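## Task

Take the tube of largest diameter off the rack and slide it along the cold saw's rollers until its end sits against the length stop, then leave it resting motionless on the rollers. The length stop has to remain at its set position, the two remaining tubes must stay between their pins on the rack, and none of the three tubes may be bent.

## Robot and tools

ROBOT AND FRAME. Two arms, left_arm and right_arm, each ride a carriage (left_rail, right_rail) on one shared floor track running along y at x = 0. left_rail is always the one at larger y. Each base sits at x = 0, y = its carriage's position_m, z = 0.03 m, facing +x. Scene frame: table top is z = 0, +z up, +x the direction the arms face, +y to their left; the table edge is at x = 0.31 m. Positions are metres, angles radians. Each gripper's fingers point along its own +z and close along its own y. end_effector_position is the point between closed pads; fingertips stick out about 33 mm past it (about 9 mm when wide open). Fingers can fold: grip with the outer quarter of the pads for a true squeeze; pressing fingertips into a surface folds them and spoils the next grip.

execute_actions(actions, cameras). actions is a list run in order; an empty list just reports state and images. Each action may hold rows, steps, until, and device commands. rows: up to 15 rows, each applied for one control step (1/30 s). A row is 18 numbers in [-1, 1]: left arm dx, dy, dz, rx, ry, rz, then left gripper position, force_limit, speed, then the same nine for the right arm. dx..rz are an offset, not a pose: measured from that arm's Hand target as it was when the action began, along that Hand target's own axes; every row of the action counts from that same start, and the next action starts again from the new Hand target. Scale: 1.0 = 0.6 m or 180 degrees; rx, ry, rz form one rotation vector. All six zero re-requests the current Hand target. Ramp offsets up over rows (e.g. +0.01 per row is about 0.18 m/s) instead of jumping. Gripper position: +1 fully open (140 mm), pads touch near -0.8, -1 closes until blocked. force_limit -1..+1 sets pad force (about 14 N at -1, 40 N at 0, 58 N at +1); speed -1..+1 sets closing rate (about 30, 140, 250 mm/s); faster closes squeeze harder. Both start at +1. To leave a gripper unchanged, repeat its last three numbers; zero is a real command. steps: 1 to 450, default 15, at least one per row; after the last row the arm keeps heading for that row's target. until ends an action early on rail fields, e.g. {"right_rail": {"position_status": ["!=", "moving"]}} or {"all": {"status": "ended"}}; numbers need a comparison (=, !=, <, <=, >, >=). Rail commands: {"left_rail": {"position_m": p, "speed_m_s": v, "acceleration_factor": a}}. position_m is an absolute place on the track in metres (left_rail -1.1 to 2, right_rail -2 to 1.1); speed_m_s 0.01 to 1; acceleration_factor 0.1 to 1 (times 1.2 m/s2). {"stop": true} brakes a carriage. Keep the carriages at least 0.98 m apart. Let a carriage arrive before placing its gripper at a scene point; a row sent during a drive rides along with the carriage. Any out-of-range value or unknown name rejects the whole call.

move(target, speed, blend, stop_force, zero, blocking, cameras). target is one 18-number row or a list of up to 15 rows, same layout and scale as above; every row is an offset from the Hand targets at the move's start, not from the previous row. It drives straight paths (max 10 s). speed: path top speed in m/s, 0.002 to 2, default 0.25 (one value or one per target). blend: corner rounding in metres, 0 means stop at each target. stop_force: 10 to 80 N, one value for both arms; an arm's path ends when it feels that much push. Use it only slowly, only with the carriage standing still, not while the gripper turns, and leave it out when backing away from a contact. zero (default true) re-zeros the force before the move. blocking=false returns early; then wait or stop before new rows or moves. Result adds a move: line (done, off_target, moving, held, fault) and limits (paced = pose clipped, held = steps withheld).

wait(seconds 0 to 10) lets the scene run on last commands. stop brakes a running move (not the carriages). zoom_image(camera, region [x0, y0, x1, y1] pixels, at most 504 by 504) enlarges the latest image of cam_high, cam_bench_left, cam_bench_right, cam_left_wrist or cam_right_wrist. finished_scene(scene) ends the current scene, given its number; it cannot be undone.

CAMERAS: cam_high, cam_low, cam_bench_left, cam_bench_right (504x504), cam_left_wrist, cam_right_wrist (896x504).

RESULTS. end_effector_position (m), end_effector_quat_wxyz, velocities (m/s, rad/s) in the scene frame, possibly a few cm off. Joint positions per arm: rail (m), waist, shoulder, elbow, forearm roll, wrist pitch, wrist roll (rad). Joint torques in the same order without rail. Flange force: force on the gripper along its own axes, includes held weight, noisy. Hand target: where next offsets count from. Tool commands: current gripper commands. object_status: 0 moving, 1 blocked while opening, 2 blocked while closing (a grip), 3 reached position or pads met. position_measured counts: 3 open, 75 = 100 mm, 139 = 60 mm, 200 = 20 mm, 230 pads together. To grip harder, raise force_limit and switch position between -1 and -0.98. Rail position_status: moving, done, contact_stop, time_out, stopped, stopped_with_arm, stopped_for_other_arm, stopped_for_other_carriage; position_answer taken or not_taken (resend once it stands). "pose unreachable" means that arm dropped its target.

AVOID. Each control step the pose is clipped to 70 mm and 16 degrees from the measured one. Arms are stiff: aiming past a firm contact triggers a fault stop (10 s) at 144 N net force or joint torque limits (waist, shoulder 306; elbow 144; wrist joints 40.5 N m). Never let the arms or carriages touch each other, never close a gripper on the other arm's fingers. Do not let anything fall off the table or onto the track, do not release a moving part, do not slam, hit fixed gear, or shove the saw's length stop. Do not squeeze or lever tubes hard enough to bend them; hold long parts near their middle to limit wrist twist. Route paths around an arm's own base. Long holding or stretched poses heat motors (MOTOR HOT warning, then a 30 to 60 s stop). Loose objects may occasionally get nudged; recheck before finishing.

Each tool is called after ">>>" as name([rows], argument=value, ...), one row to a line, values as JSON.

## Session

>>> execute_actions(actions=[])

Scene clock: 0.00 s.
left_arm: end_effector_position=(+0.6600, +1.5129, +0.4937) position_measured=3 object_status=3 end_effector_quat_wxyz=(+0.000, +1.000, +0.000, +0.000) | right_arm: end_effector_position=(+0.6600, -1.1499, +0.4937) position_measured=3 object_status=3 end_effector_quat_wxyz=(+0.000, +1.000, +0.000, +0.000)
Joint positions: left_arm=[1.513 -0.053 0.164 1.35 0 1.628 1.518] | right_arm=[-1.149 -0.053 0.164 1.35 0 1.628 1.518]
Joint velocities: within noise
Joint torques (N m): no reading
Flange force (N): no reading
Hand target: left_arm +0.6600, +1.5129, +0.4937; +0.000, +1.000, +0.000, +0.000 | right_arm +0.6600, -1.1499, +0.4937; +0.000, +1.000, +0.000, +0.000
Tool commands: left_gripper/position=+1.0 left_gripper/force_limit=+1.0 left_gripper/speed=+1.0 right_gripper/position=+1.0 right_gripper/force_limit=+1.0 right_gripper/speed=+1.0
left_rail: position_m=1.513 position_status=done
right_rail: position_m=-1.149 position_status=done

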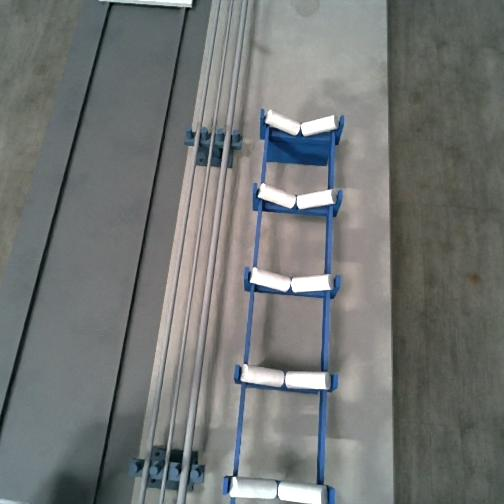

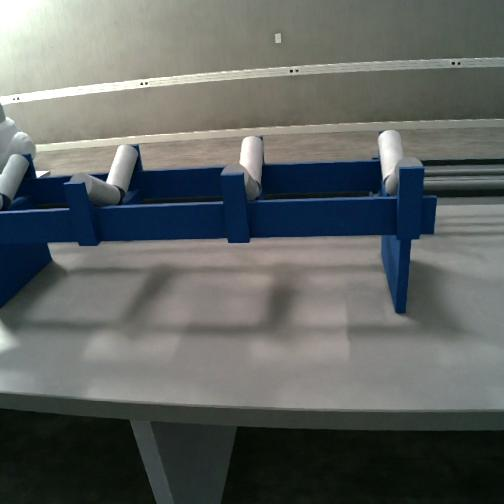

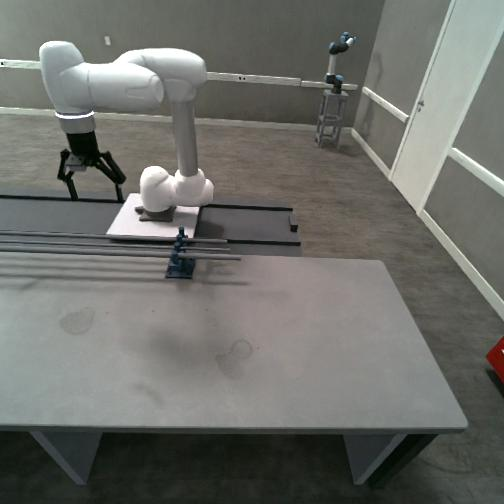

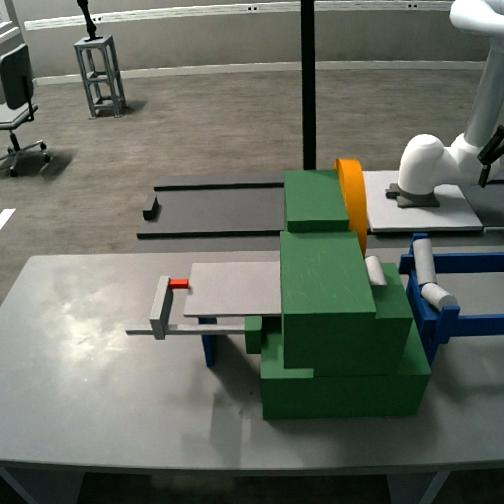

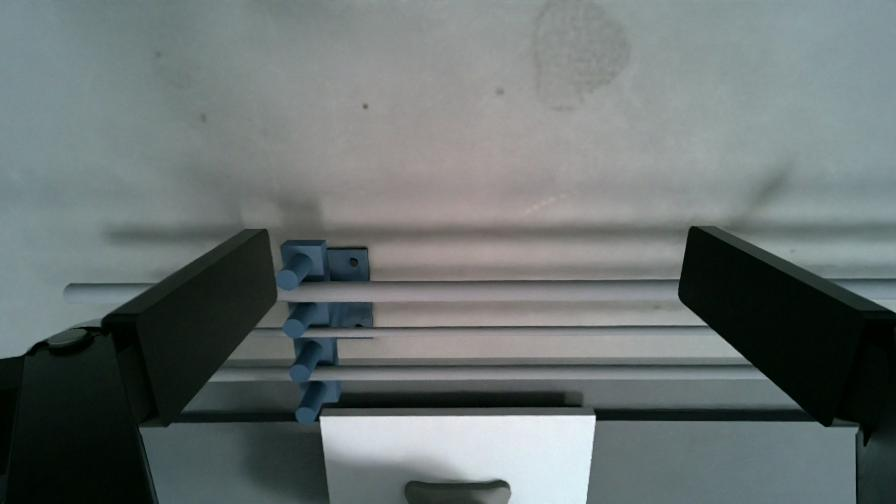

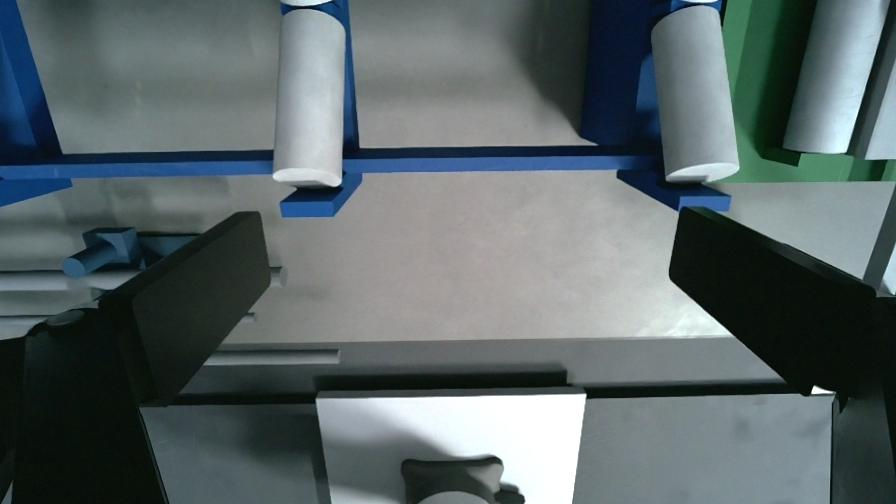

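>>> move(target=[-0.2833,0,0.07,0,0,0.5,-0.12,0,0.5, -0.2833,0,0.07,0,0,0.5,-0.12,0,0.5], speed=0.5, cameras=[])

>>> execute_actions([
  {"left_rail":{"position_m":1.6,"speed_m_s":0.5,"acceleration_factor":0.6},"right_rail":{"position_m":-0.57,"speed_m_s":0.5,"acceleration_factor":0.6},"steps":150,"until":{"all":{"status":"ended"}}},
], cameras=["cam_left_wrist","cam_right_wrist"])

>>> zoom_image(camera="cam_left_wrist", region=[200, 0, 700, 400])

>>> zoom_image(camera="cam_right_wrist", region=[200, 0, 700, 400])

Scene clock: 28.93 s.
left_arm: end_effector_position=(+0.4900, +1.5129, +0.4516) position_measured=144 object_status=3 end_effector_quat_wxyz=(+0.000, +0.707, -0.707, +0.000) | right_arm: end_effector_position=(+0.4900, -1.1499, +0.4516) position_measured=144 object_status=3 end_effector_quat_wxyz=(+0.000, +0.707, -0.707, +0.000)
Joint positions: left_arm=[1.513 -0.072 -0.113 1.71 0 1.545 3.07] | right_arm=[-1.149 -0.072 -0.113 1.71 0 1.545 3.07]
Joint torques (N m): left_arm=[1.26 -32.69 -41.55 4.67 0.03 -0.03] | right_arm=[0.61 -31.83 -42.35 5.13 0.22 0.17]
Flange force (N): left_arm=[2.8 -4.9 -2.0] | right_arm=[1.9 -2.1 1.1]
Hand target: left_arm +0.4900, +1.5129, +0.4517; +0.000, +0.707, -0.707, +0.000 | right_arm +0.4900, -1.1499, +0.4517; +0.000, +0.707, -0.707, +0.000
Off the commanded pose: left_arm 0.000 m, 0 deg | right_arm 0.000 m, 0 deg.
left_rail: position_m=1.513 position_status=done
right_rail: position_m=-1.149 position_status=done
move: done
No camera images: "cameras" was empty.

Scene clock: 31.03 s.
left_arm: end_effector_position=(+0.4900, +1.5995, +0.4517) position_measured=144 object_status=3 end_effector_quat_wxyz=(+0.000, +0.707, -0.707, +0.000) | right_arm: end_effector_position=(+0.4900, -0.5706, +0.4517) position_measured=144 object_status=3 end_effector_quat_wxyz=(+0.000, +0.707, -0.707, +0.000)
Joint positions: left_arm=[1.6 -0.072 -0.113 1.71 0 1.545 3.07] | right_arm=[-0.57 -0.072 -0.113 1.71 0 1.545 3.07]
Joint torques (N m): left_arm=[0.75 -32.72 -41.42 4.7 0.11 0.04] | right_arm=[-0.09 -31.66 -42.07 5.13 0.29 0.17]
Flange force (N): left_arm=[1.8 -4.8 -2.3] | right_arm=[0.4 -2.0 0.7]
Hand target: left_arm +0.4900, +1.5995, +0.4517; +0.000, +0.707, -0.707, +0.000 | right_arm +0.4900, -0.5706, +0.4517; +0.000, +0.707, -0.707, +0.000
Tool commands: left_gripper/position=-0.12 left_gripper/force_limit=+0.0 left_gripper/speed=+0.5 right_gripper/position=-0.12 right_gripper/force_limit=+0.0 right_gripper/speed=+0.5
Off the commanded pose: left_arm 0.000 m, 0 deg | right_arm 0.000 m, 0 deg.
left_rail: position_m=1.600 speed_m_s=0.50 position_status=done
right_rail: position_m=-0.570 speed_m_s=0.50 position_status=done
Images, in order (width x height): cam_left_wrist 896x504, cam_right_wrist 896x504.

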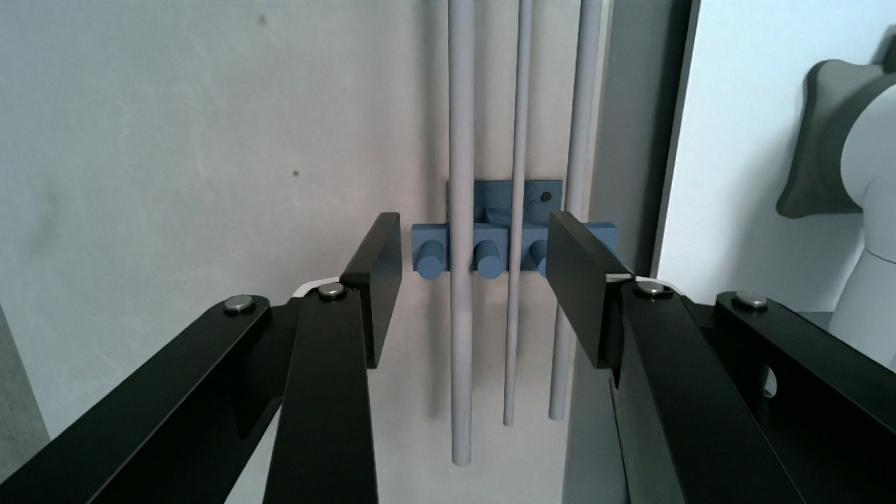

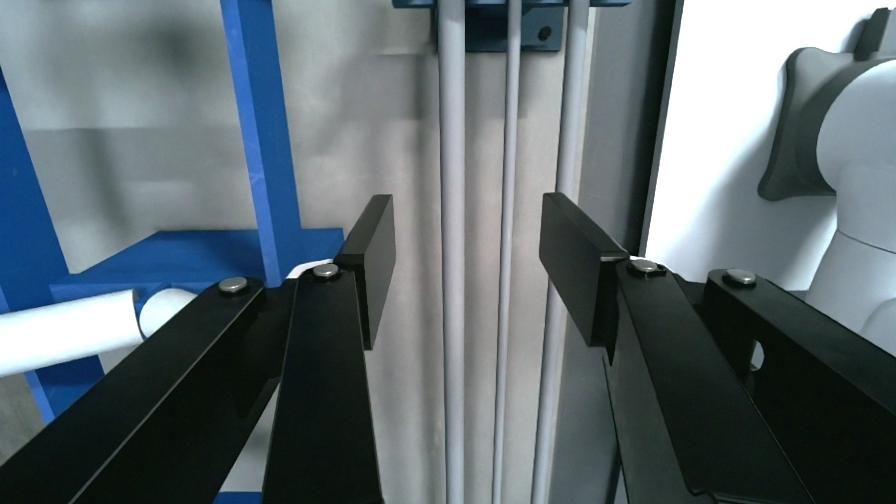

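Scaled by 1.008 from the camera's 896x504 image, which has a finer 1280x720 frame.

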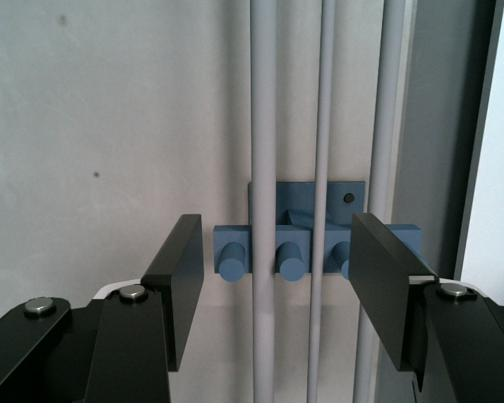

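Scaled by 1.008 from the camera's 896x504 image, which has a finer 1280x720 frame.

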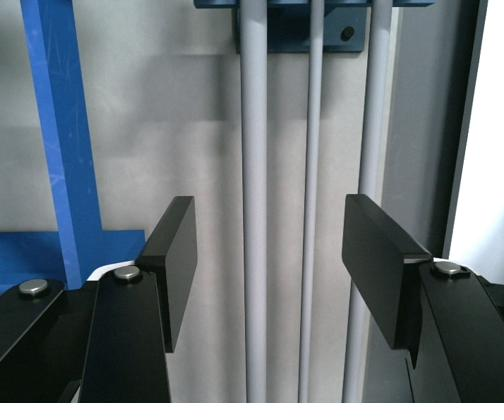

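>>> move(target=[0,0.009,0.2528,0,0,0,-0.12,0,0.5, 0,-0.002,0.2528,0,0,0,-0.12,0,0.5], speed=0.4, cameras=["cam_left_wrist","cam_right_wrist","cam_bench_left"])

>>> zoom_image(camera="cam_bench_left", region=[60, 120, 260, 300])

Scene clock: 36.87 s.
left_arm: end_effector_position=(+0.4846, +1.5995, +0.3000) position_measured=144 object_status=3 end_effector_quat_wxyz=(+0.000, +0.707, -0.707, +0.000) | right_arm: end_effector_position=(+0.4912, -0.5705, +0.3000) position_measured=144 object_status=3 end_effector_quat_wxyz=(+0.000, +0.707, -0.707, +0.000)
Joint positions: left_arm=[1.6 -0.072 -0.08 1.956 0 1.266 3.069] | right_arm=[-0.57 -0.071 -0.069 1.946 0 1.265 3.07]
Joint torques (N m): left_arm=[1.11 -34.54 -40.27 4.47 0.08 0.03] | right_arm=[-0.01 -34.38 -40.18 4.9 0.24 0.15]
Flange force (N): left_arm=[2.7 -4.7 0.8] | right_arm=[0.5 -2.4 1.2]
Hand target: left_arm +0.4846, +1.5995, +0.3000; +0.000, +0.707, -0.707, +0.000 | right_arm +0.4912, -0.5705, +0.3000; +0.000, +0.707, -0.707, +0.000
Off the commanded pose: left_arm 0.000 m, 0 deg | right_arm 0.000 m, 0 deg.
left_rail: position_m=1.600 speed_m_s=0.50 position_status=done
right_rail: position_m=-0.570 speed_m_s=0.50 position_status=done
move: done
Images, in order (width x height): cam_bench_left 504x504, cam_left_wrist 896x504, cam_right_wrist 896x504.

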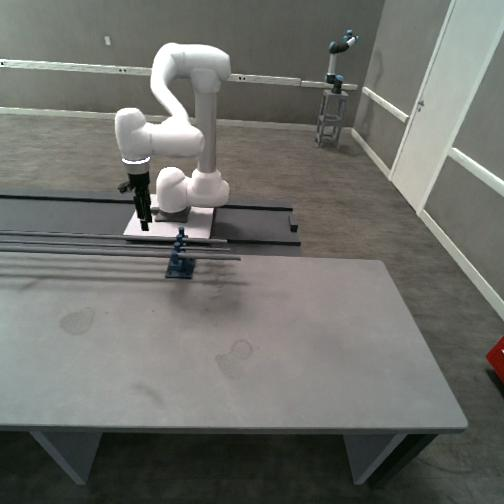

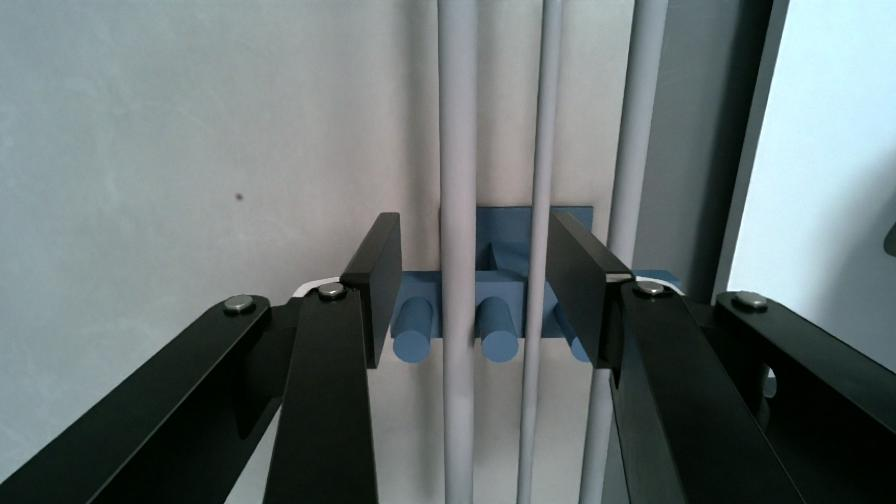

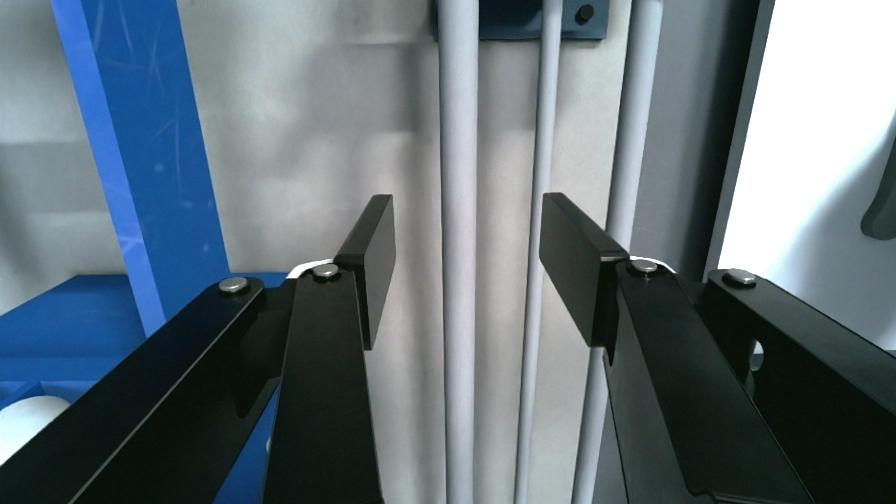

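Scaled by 2.520 from the camera's 504x504 image, which has a finer 720x720 frame.

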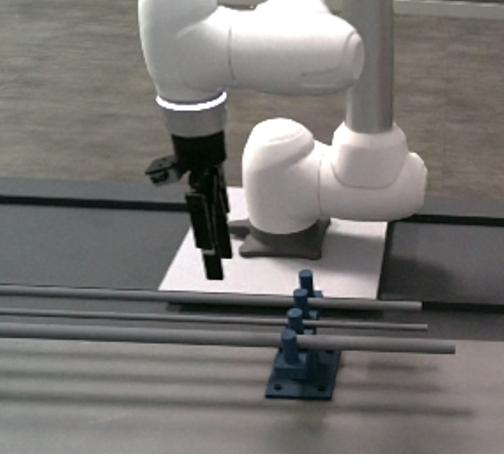

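>>> move(target=[0,-0.0018,0.1333,0,0,0,-0.12,0,0.5, 0,0.0033,0.1333,0,0,0,-0.12,0,0.5], speed=0.3, cameras=["cam_left_wrist","cam_right_wrist","cam_bench_left"])

>>> zoom_image(camera="cam_bench_left", region=[60, 120, 260, 300])

Scene clock: 46.20 s.
left_arm: end_effector_position=(+0.4857, +1.5995, +0.2200) position_measured=144 object_status=3 end_effector_quat_wxyz=(+0.000, +0.707, -0.707, +0.000) | right_arm: end_effector_position=(+0.4892, -0.5705, +0.2200) position_measured=144 object_status=3 end_effector_quat_wxyz=(+0.000, +0.707, -0.707, +0.000)
Joint positions: left_arm=[1.6 -0.072 -0.025 2.059 0 1.108 3.069] | right_arm=[-0.57 -0.072 -0.019 2.054 0 1.107 3.07]
Joint torques (N m): left_arm=[0.66 -37.37 -36.88 4.22 0.02 0.01] | right_arm=[-0.08 -37.7 -37.46 4.7 0.25 0.1]
Flange force (N): left_arm=[1.7 -5.4 -0.5] | right_arm=[0.2 -3.7 2.1]
Hand target: left_arm +0.4857, +1.5995, +0.2200; +0.000, +0.707, -0.707, +0.000 | right_arm +0.4892, -0.5705, +0.2200; +0.000, +0.707, -0.707, +0.000
Off the commanded pose: left_arm 0.000 m, 0 deg | right_arm 0.000 m, 0 deg.
left_rail: position_m=1.600 speed_m_s=0.50 position_status=done
right_rail: position_m=-0.570 speed_m_s=0.50 position_status=done
move: done
Images, in order (width x height): cam_bench_left 504x504, cam_left_wrist 896x504, cam_right_wrist 896x504.

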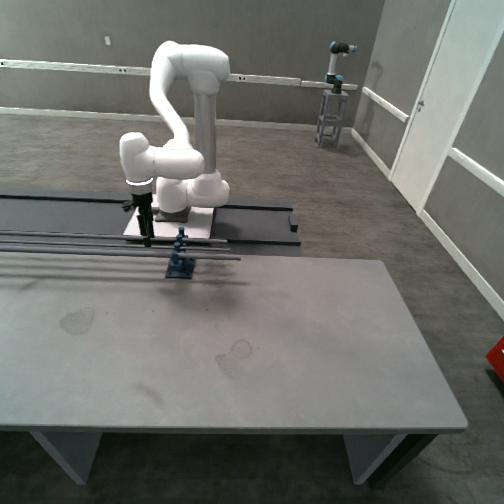

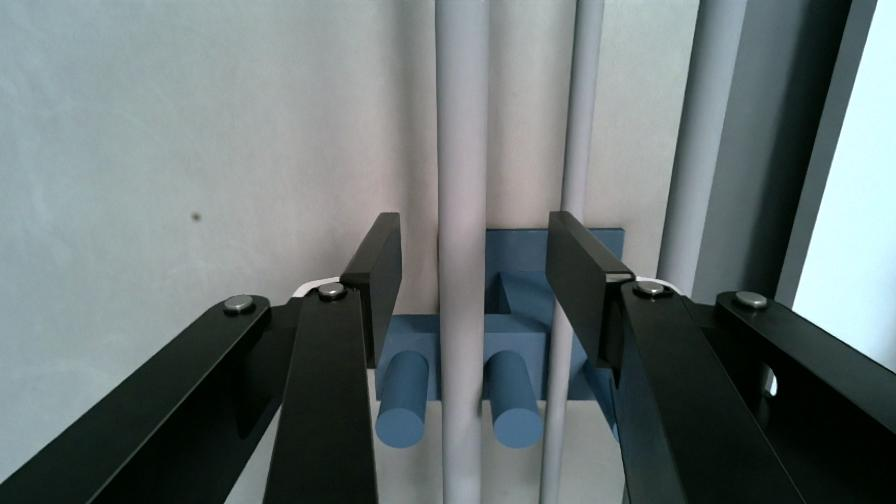

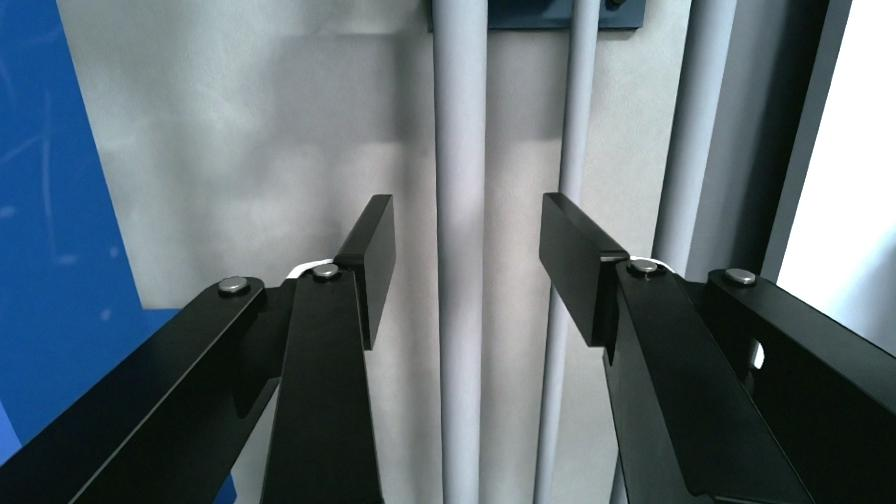

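Scaled by 2.520 from the camera's 504x504 image, which has a finer 720x720 frame.

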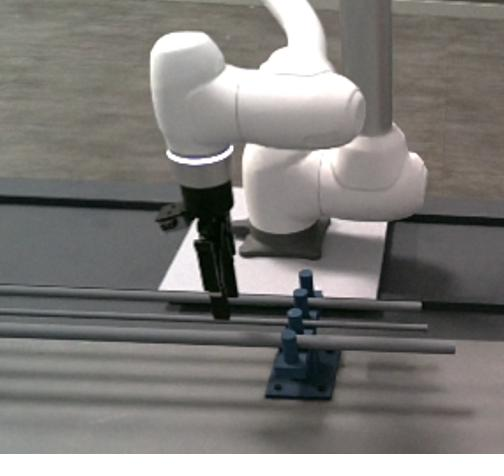

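>>> move(target=[0,-0.000,0.075,0,0,0,-0.12,0,0.5, 0,0.000,0.075,0,0,0,-0.12,0,0.5], speed=0.2, cameras=["cam_left_wrist","cam_right_wrist","cam_bench_left"])

>>> zoom_image(camera="cam_bench_left", region=[100, 180, 220, 290])

Scene clock: 53.70 s.
left_arm: end_effector_position=(+0.4857, +1.5995, +0.1750) position_measured=144 object_status=3 end_effector_quat_wxyz=(+0.000, +0.707, -0.707, +0.000) | right_arm: end_effector_position=(+0.4892, -0.5705, +0.1750) position_measured=144 object_status=3 end_effector_quat_wxyz=(+0.000, +0.707, -0.707, +0.000)
Joint positions: left_arm=[1.6 -0.072 0.015 2.111 0 1.015 3.069] | right_arm=[-0.57 -0.072 0.021 2.105 0 1.015 3.07]
Joint torques (N m): left_arm=[1.12 -39.57 -35.4 4.02 0.03 0.07] | right_arm=[-0.26 -39.76 -35.53 4.53 0.27 0.14]
Flange force (N): left_arm=[2.6 -3.8 0.6] | right_arm=[0.1 -3.4 2.1]
Hand target: left_arm +0.4857, +1.5995, +0.1750; +0.000, +0.707, -0.707, +0.000 | right_arm +0.4892, -0.5705, +0.1750; +0.000, +0.707, -0.707, +0.000
Off the commanded pose: left_arm 0.000 m, 0 deg | right_arm 0.000 m, 0 deg.
left_rail: position_m=1.600 speed_m_s=0.50 position_status=done
right_rail: position_m=-0.570 speed_m_s=0.50 position_status=done
move: done
Images, in order (width x height): cam_bench_left 504x504, cam_left_wrist 896x504, cam_right_wrist 896x504.

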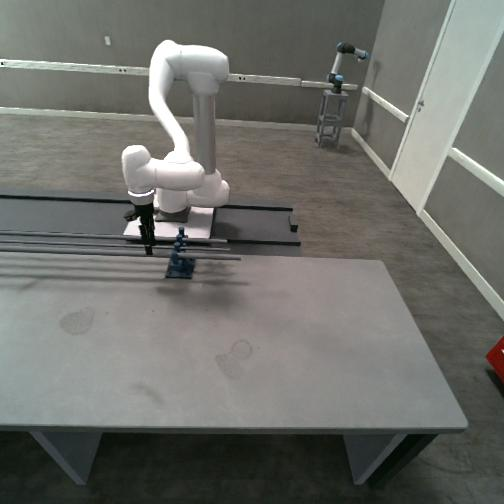

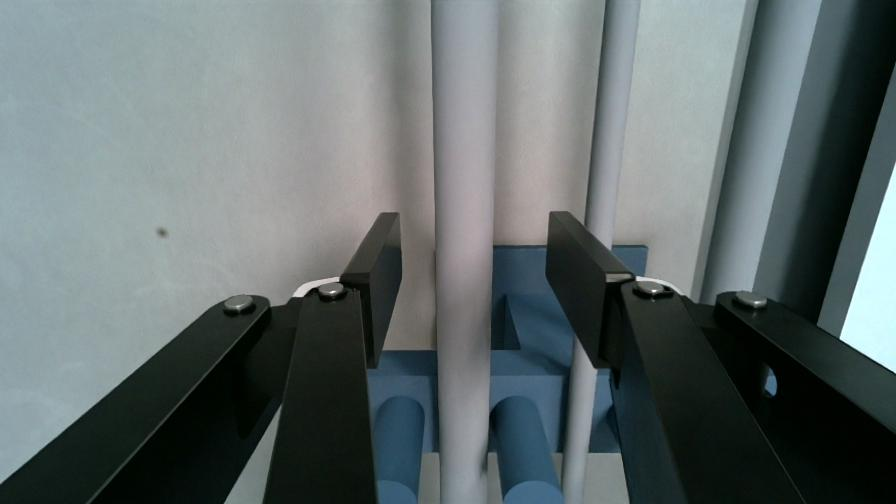

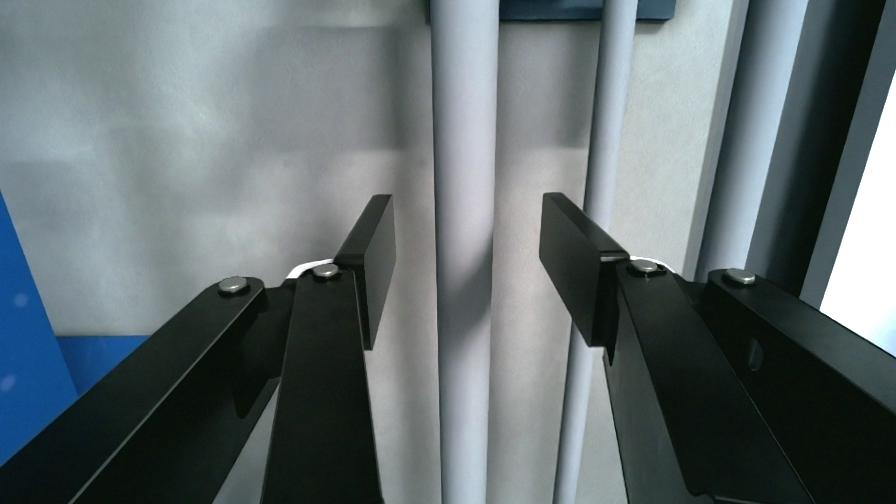

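Scaled by 4.200 from the camera's 504x504 image, which has a finer 720x720 frame.

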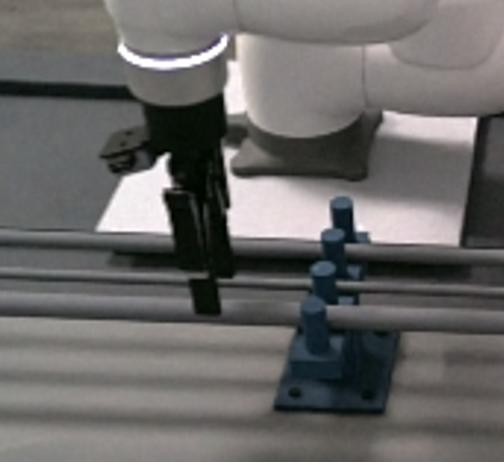

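>>> move(target=[0,-0.000,0.0583,0,0,0,-0.12,0,0.5, 0,0.000,0.0583,0,0,0,-0.12,0,0.5], speed=0.2, cameras=["cam_left_wrist","cam_right_wrist","cam_bench_left"])

>>> zoom_image(camera="cam_bench_left", region=[100, 180, 220, 290])

Scene clock: 59.07 s.
left_arm: end_effector_position=(+0.4857, +1.5995, +0.1400) position_measured=144 object_status=3 end_effector_quat_wxyz=(+0.000, +0.707, -0.707, +0.000) | right_arm: end_effector_position=(+0.4892, -0.5705, +0.1400) position_measured=144 object_status=3 end_effector_quat_wxyz=(+0.000, +0.707, -0.707, +0.000)
Joint positions: left_arm=[1.6 -0.072 0.053 2.148 0 0.941 3.069] | right_arm=[-0.57 -0.072 0.058 2.142 0 0.942 3.07]
Joint torques (N m): left_arm=[1 -41.64 -33.72 3.86 -0.01 0.04] | right_arm=[0.03 -41.79 -33.93 4.4 0.32 0.11]
Flange force (N): left_arm=[2.5 -3.9 0.5] | right_arm=[0.7 -2.9 2.9]
Hand target: left_arm +0.4857, +1.5995, +0.1400; +0.000, +0.707, -0.707, +0.000 | right_arm +0.4892, -0.5705, +0.1400; +0.000, +0.707, -0.707, +0.000
Off the commanded pose: left_arm 0.000 m, 0 deg | right_arm 0.000 m, 0 deg.
left_rail: position_m=1.600 speed_m_s=0.50 position_status=done
right_rail: position_m=-0.570 speed_m_s=0.50 position_status=done
move: done
Images, in order (width x height): cam_bench_left 504x504, cam_left_wrist 896x504, cam_right_wrist 896x504.

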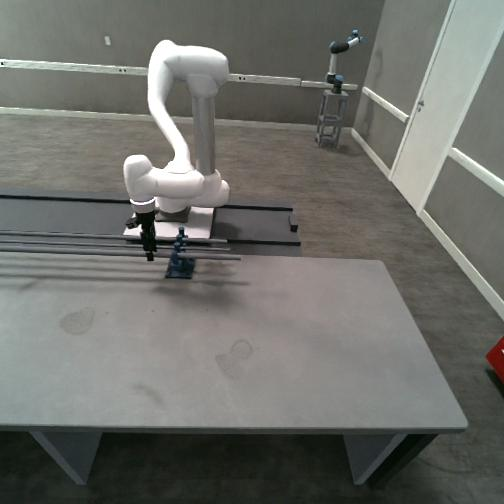

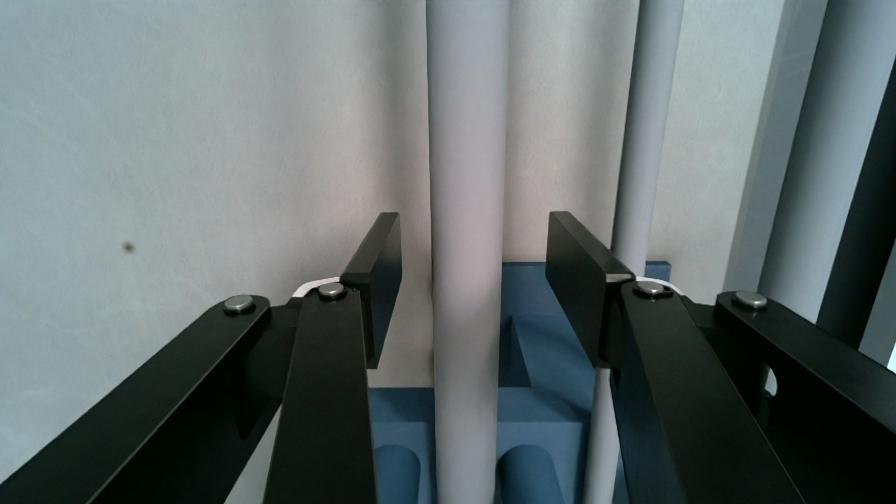

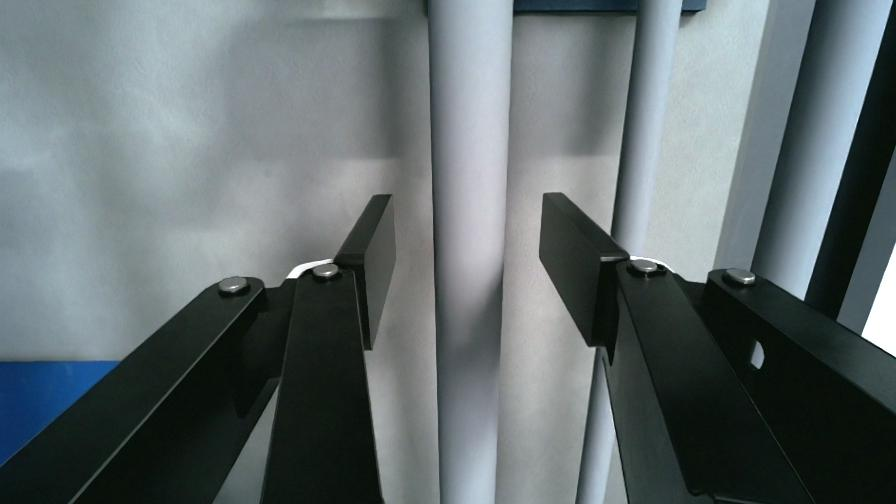

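Scaled by 4.200 from the camera's 504x504 image, which has a finer 720x720 frame.

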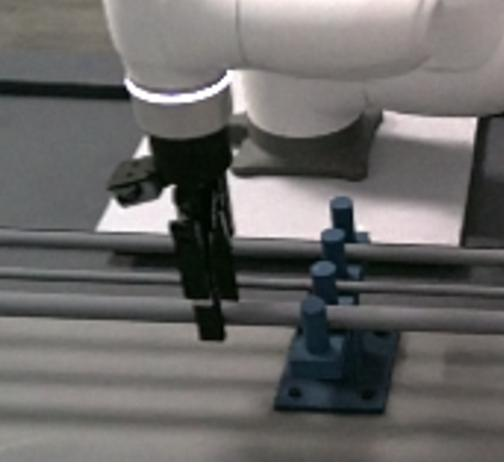

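>>> move([
  [0,-0.0036,0.002,0,0,0,-0.12,0,0.5, 0,0.000,0.002,0,0,0,-0.12,0,0.5],
  [0,-0.0036,0.002,0,0,0,-1,0,-1, 0,0.000,0.002,0,0,0,-1,0,-1],
], speed=0.1, cameras=["cam_left_wrist","cam_right_wrist","cam_bench_left"])

Scene clock: 70.83 s.
left_arm: end_effector_position=(+0.4879, +1.5995, +0.1388) position_measured=195 object_status=0 end_effector_quat_wxyz=(+0.000, +0.707, -0.707, +0.000) | right_arm: end_effector_position=(+0.4892, -0.5705, +0.1388) position_measured=195 object_status=0 end_effector_quat_wxyz=(+0.000, +0.707, -0.707, +0.000)
Joint positions: left_arm=[1.6 -0.072 0.057 2.145 0 0.939 3.07] | right_arm=[-0.57 -0.072 0.059 2.143 0 0.939 3.07]
Joint torques (N m): left_arm=[0.88 -36.58 -27.44 3.8 0.63 -0.01] | right_arm=[0.13 -37.21 -29.9 4.45 0.04 0.23]
Flange force (N): left_arm=[1.9 -5.1 -10.5] | right_arm=[1.0 -2.4 -7.1]
Hand target: left_arm +0.4878, +1.5995, +0.1388; +0.000, +0.707, -0.707, +0.000 | right_arm +0.4892, -0.5705, +0.1388; +0.000, +0.707, -0.707, +0.000
Off the commanded pose: left_arm 0.000 m, 0 deg | right_arm 0.000 m, 0 deg.
left_rail: position_m=1.600 speed_m_s=0.50 position_status=done
right_rail: position_m=-0.570 speed_m_s=0.50 position_status=done
move: done
Images, in order (width x height): cam_bench_left 504x504, cam_left_wrist 896x504, cam_right_wrist 896x504.

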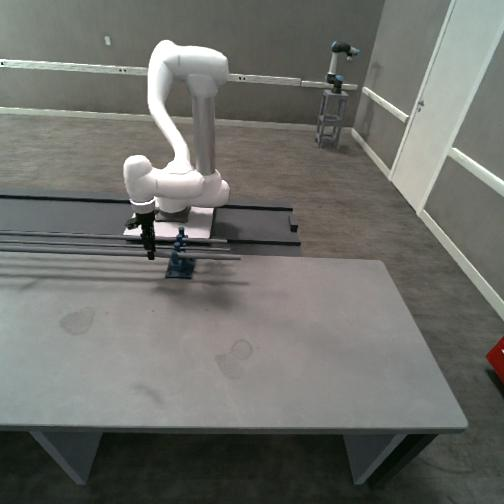

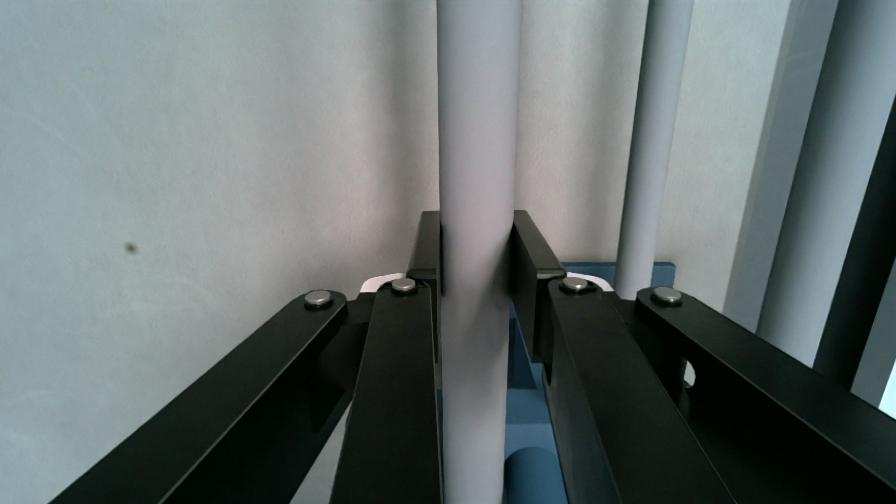

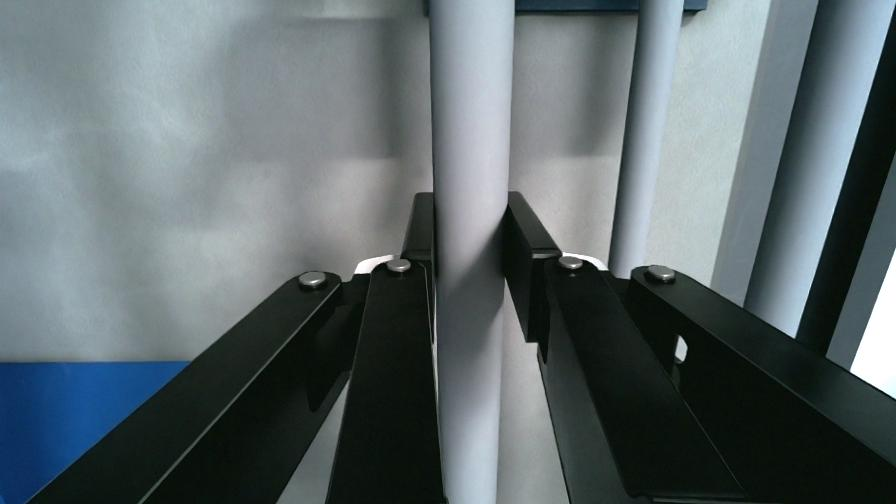

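>>> wait(seconds=0.5, cameras=[])

>>> move(target=[0,0,-0.06,0,0,0,-1,0,-1, 0,0,-0.06,0,0,0,-1,0,-1], speed=0.08, cameras=["cam_left_wrist","cam_right_wrist","cam_bench_left","cam_high"])

Scene clock: 75.70 s.
left_arm: end_effector_position=(+0.4878, +1.5995, +0.1388) position_measured=195 object_status=2 end_effector_quat_wxyz=(+0.000, +0.707, -0.707, +0.000) | right_arm: end_effector_position=(+0.4892, -0.5705, +0.1388) position_measured=195 object_status=2 end_effector_quat_wxyz=(+0.000, +0.707, -0.707, +0.000)
Joint positions: left_arm=[1.6 -0.072 0.057 2.145 0 0.939 3.07] | right_arm=[-0.57 -0.072 0.059 2.143 0 0.939 3.07]
Joint torques (N m): left_arm=[0.85 -36.63 -27.17 3.85 0.77 0.1] | right_arm=[-0.34 -37.83 -31.17 4.36 -0.43 0.27]
Flange force (N): left_arm=[2.1 -5.7 -10.9] | right_arm=[0.1 -0.9 -6.5]
Hand target: left_arm +0.4878, +1.5995, +0.1388; +0.000, +0.707, -0.707, +0.000 | right_arm +0.4892, -0.5705, +0.1388; +0.000, +0.707, -0.707, +0.000
Tool commands: left_gripper/position=-1.0 left_gripper/force_limit=+0.0 left_gripper/speed=-1.0 right_gripper/position=-1.0 right_gripper/force_limit=+0.0 right_gripper/speed=-1.0
Off the commanded pose: left_arm 0.000 m, 0 deg | right_arm 0.000 m, 0 deg.
left_rail: position_m=1.600 speed_m_s=0.50 position_status=done
right_rail: position_m=-0.570 speed_m_s=0.50 position_status=done
wait: 0.50 s; at rest from the start
No camera images: "cameras" was empty.

Scene clock: 76.47 s.
left_arm: end_effector_position=(+0.4878, +1.5995, +0.1748) position_measured=195 object_status=2 end_effector_quat_wxyz=(+0.000, +0.707, -0.707, +0.000) | right_arm: end_effector_position=(+0.4892, -0.5705, +0.1748) position_measured=195 object_status=2 end_effector_quat_wxyz=(+0.000, +0.707, -0.707, +0.000)
Joint positions: left_arm=[1.6 -0.072 0.019 2.108 0 1.015 3.07] | right_arm=[-0.57 -0.072 0.021 2.106 0 1.015 3.07]
Joint torques (N m): left_arm=[0.96 -44.33 -39.54 4.05 0.02 0.05] | right_arm=[-0.27 -43.13 -40.03 4.5 0.22 0.23]
Flange force (N): left_arm=[2.3 -4.0 8.8] | right_arm=[0.2 -1.2 10.1]
Hand target: left_arm +0.4878, +1.5995, +0.1748; +0.000, +0.707, -0.707, +0.000 | right_arm +0.4892, -0.5705, +0.1748; +0.000, +0.707, -0.707, +0.000
Off the commanded pose: left_arm 0.000 m, 0 deg | right_arm 0.000 m, 0 deg.
left_rail: position_m=1.600 speed_m_s=0.50 position_status=done
right_rail: position_m=-0.570 speed_m_s=0.50 position_status=done
move: done
Images, in order (width x height): cam_high 504x504, cam_bench_left 504x504, cam_left_wrist 896x504, cam_right_wrist 896x504.

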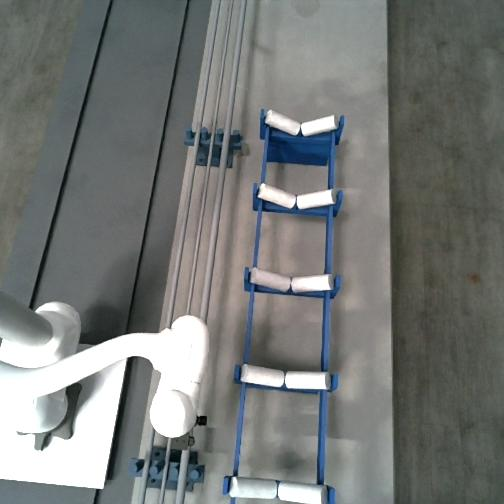

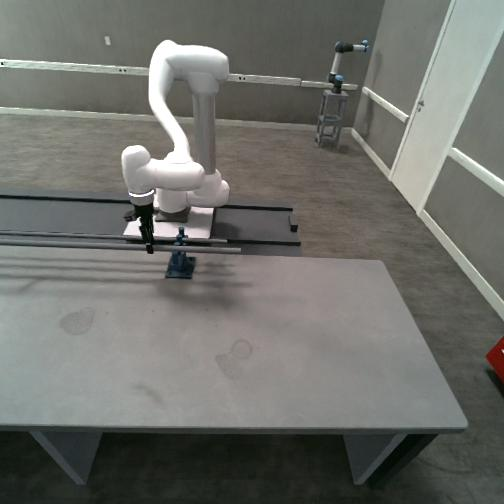

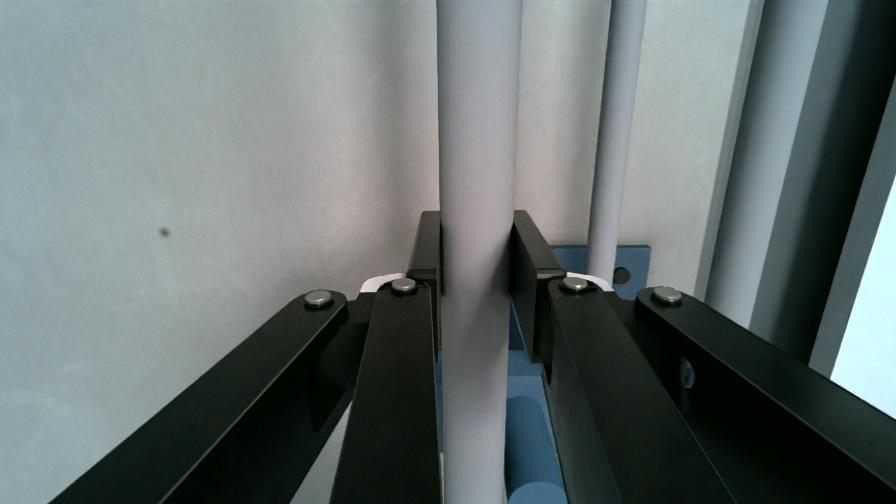

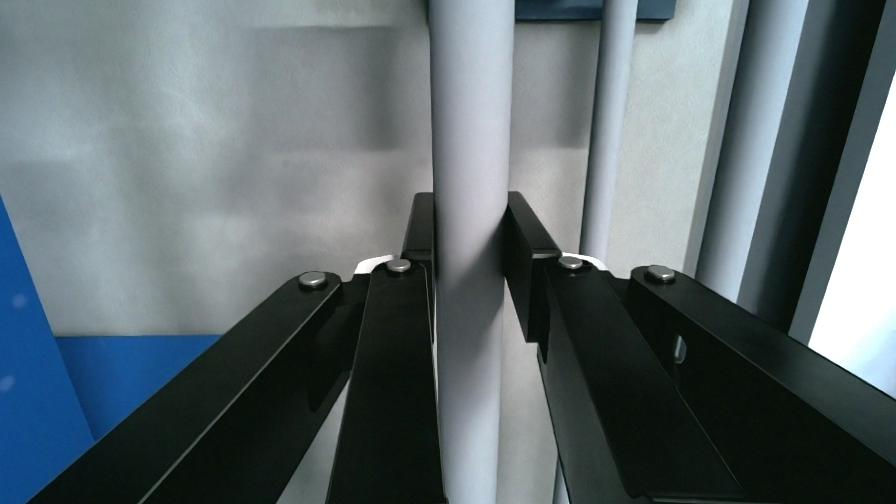

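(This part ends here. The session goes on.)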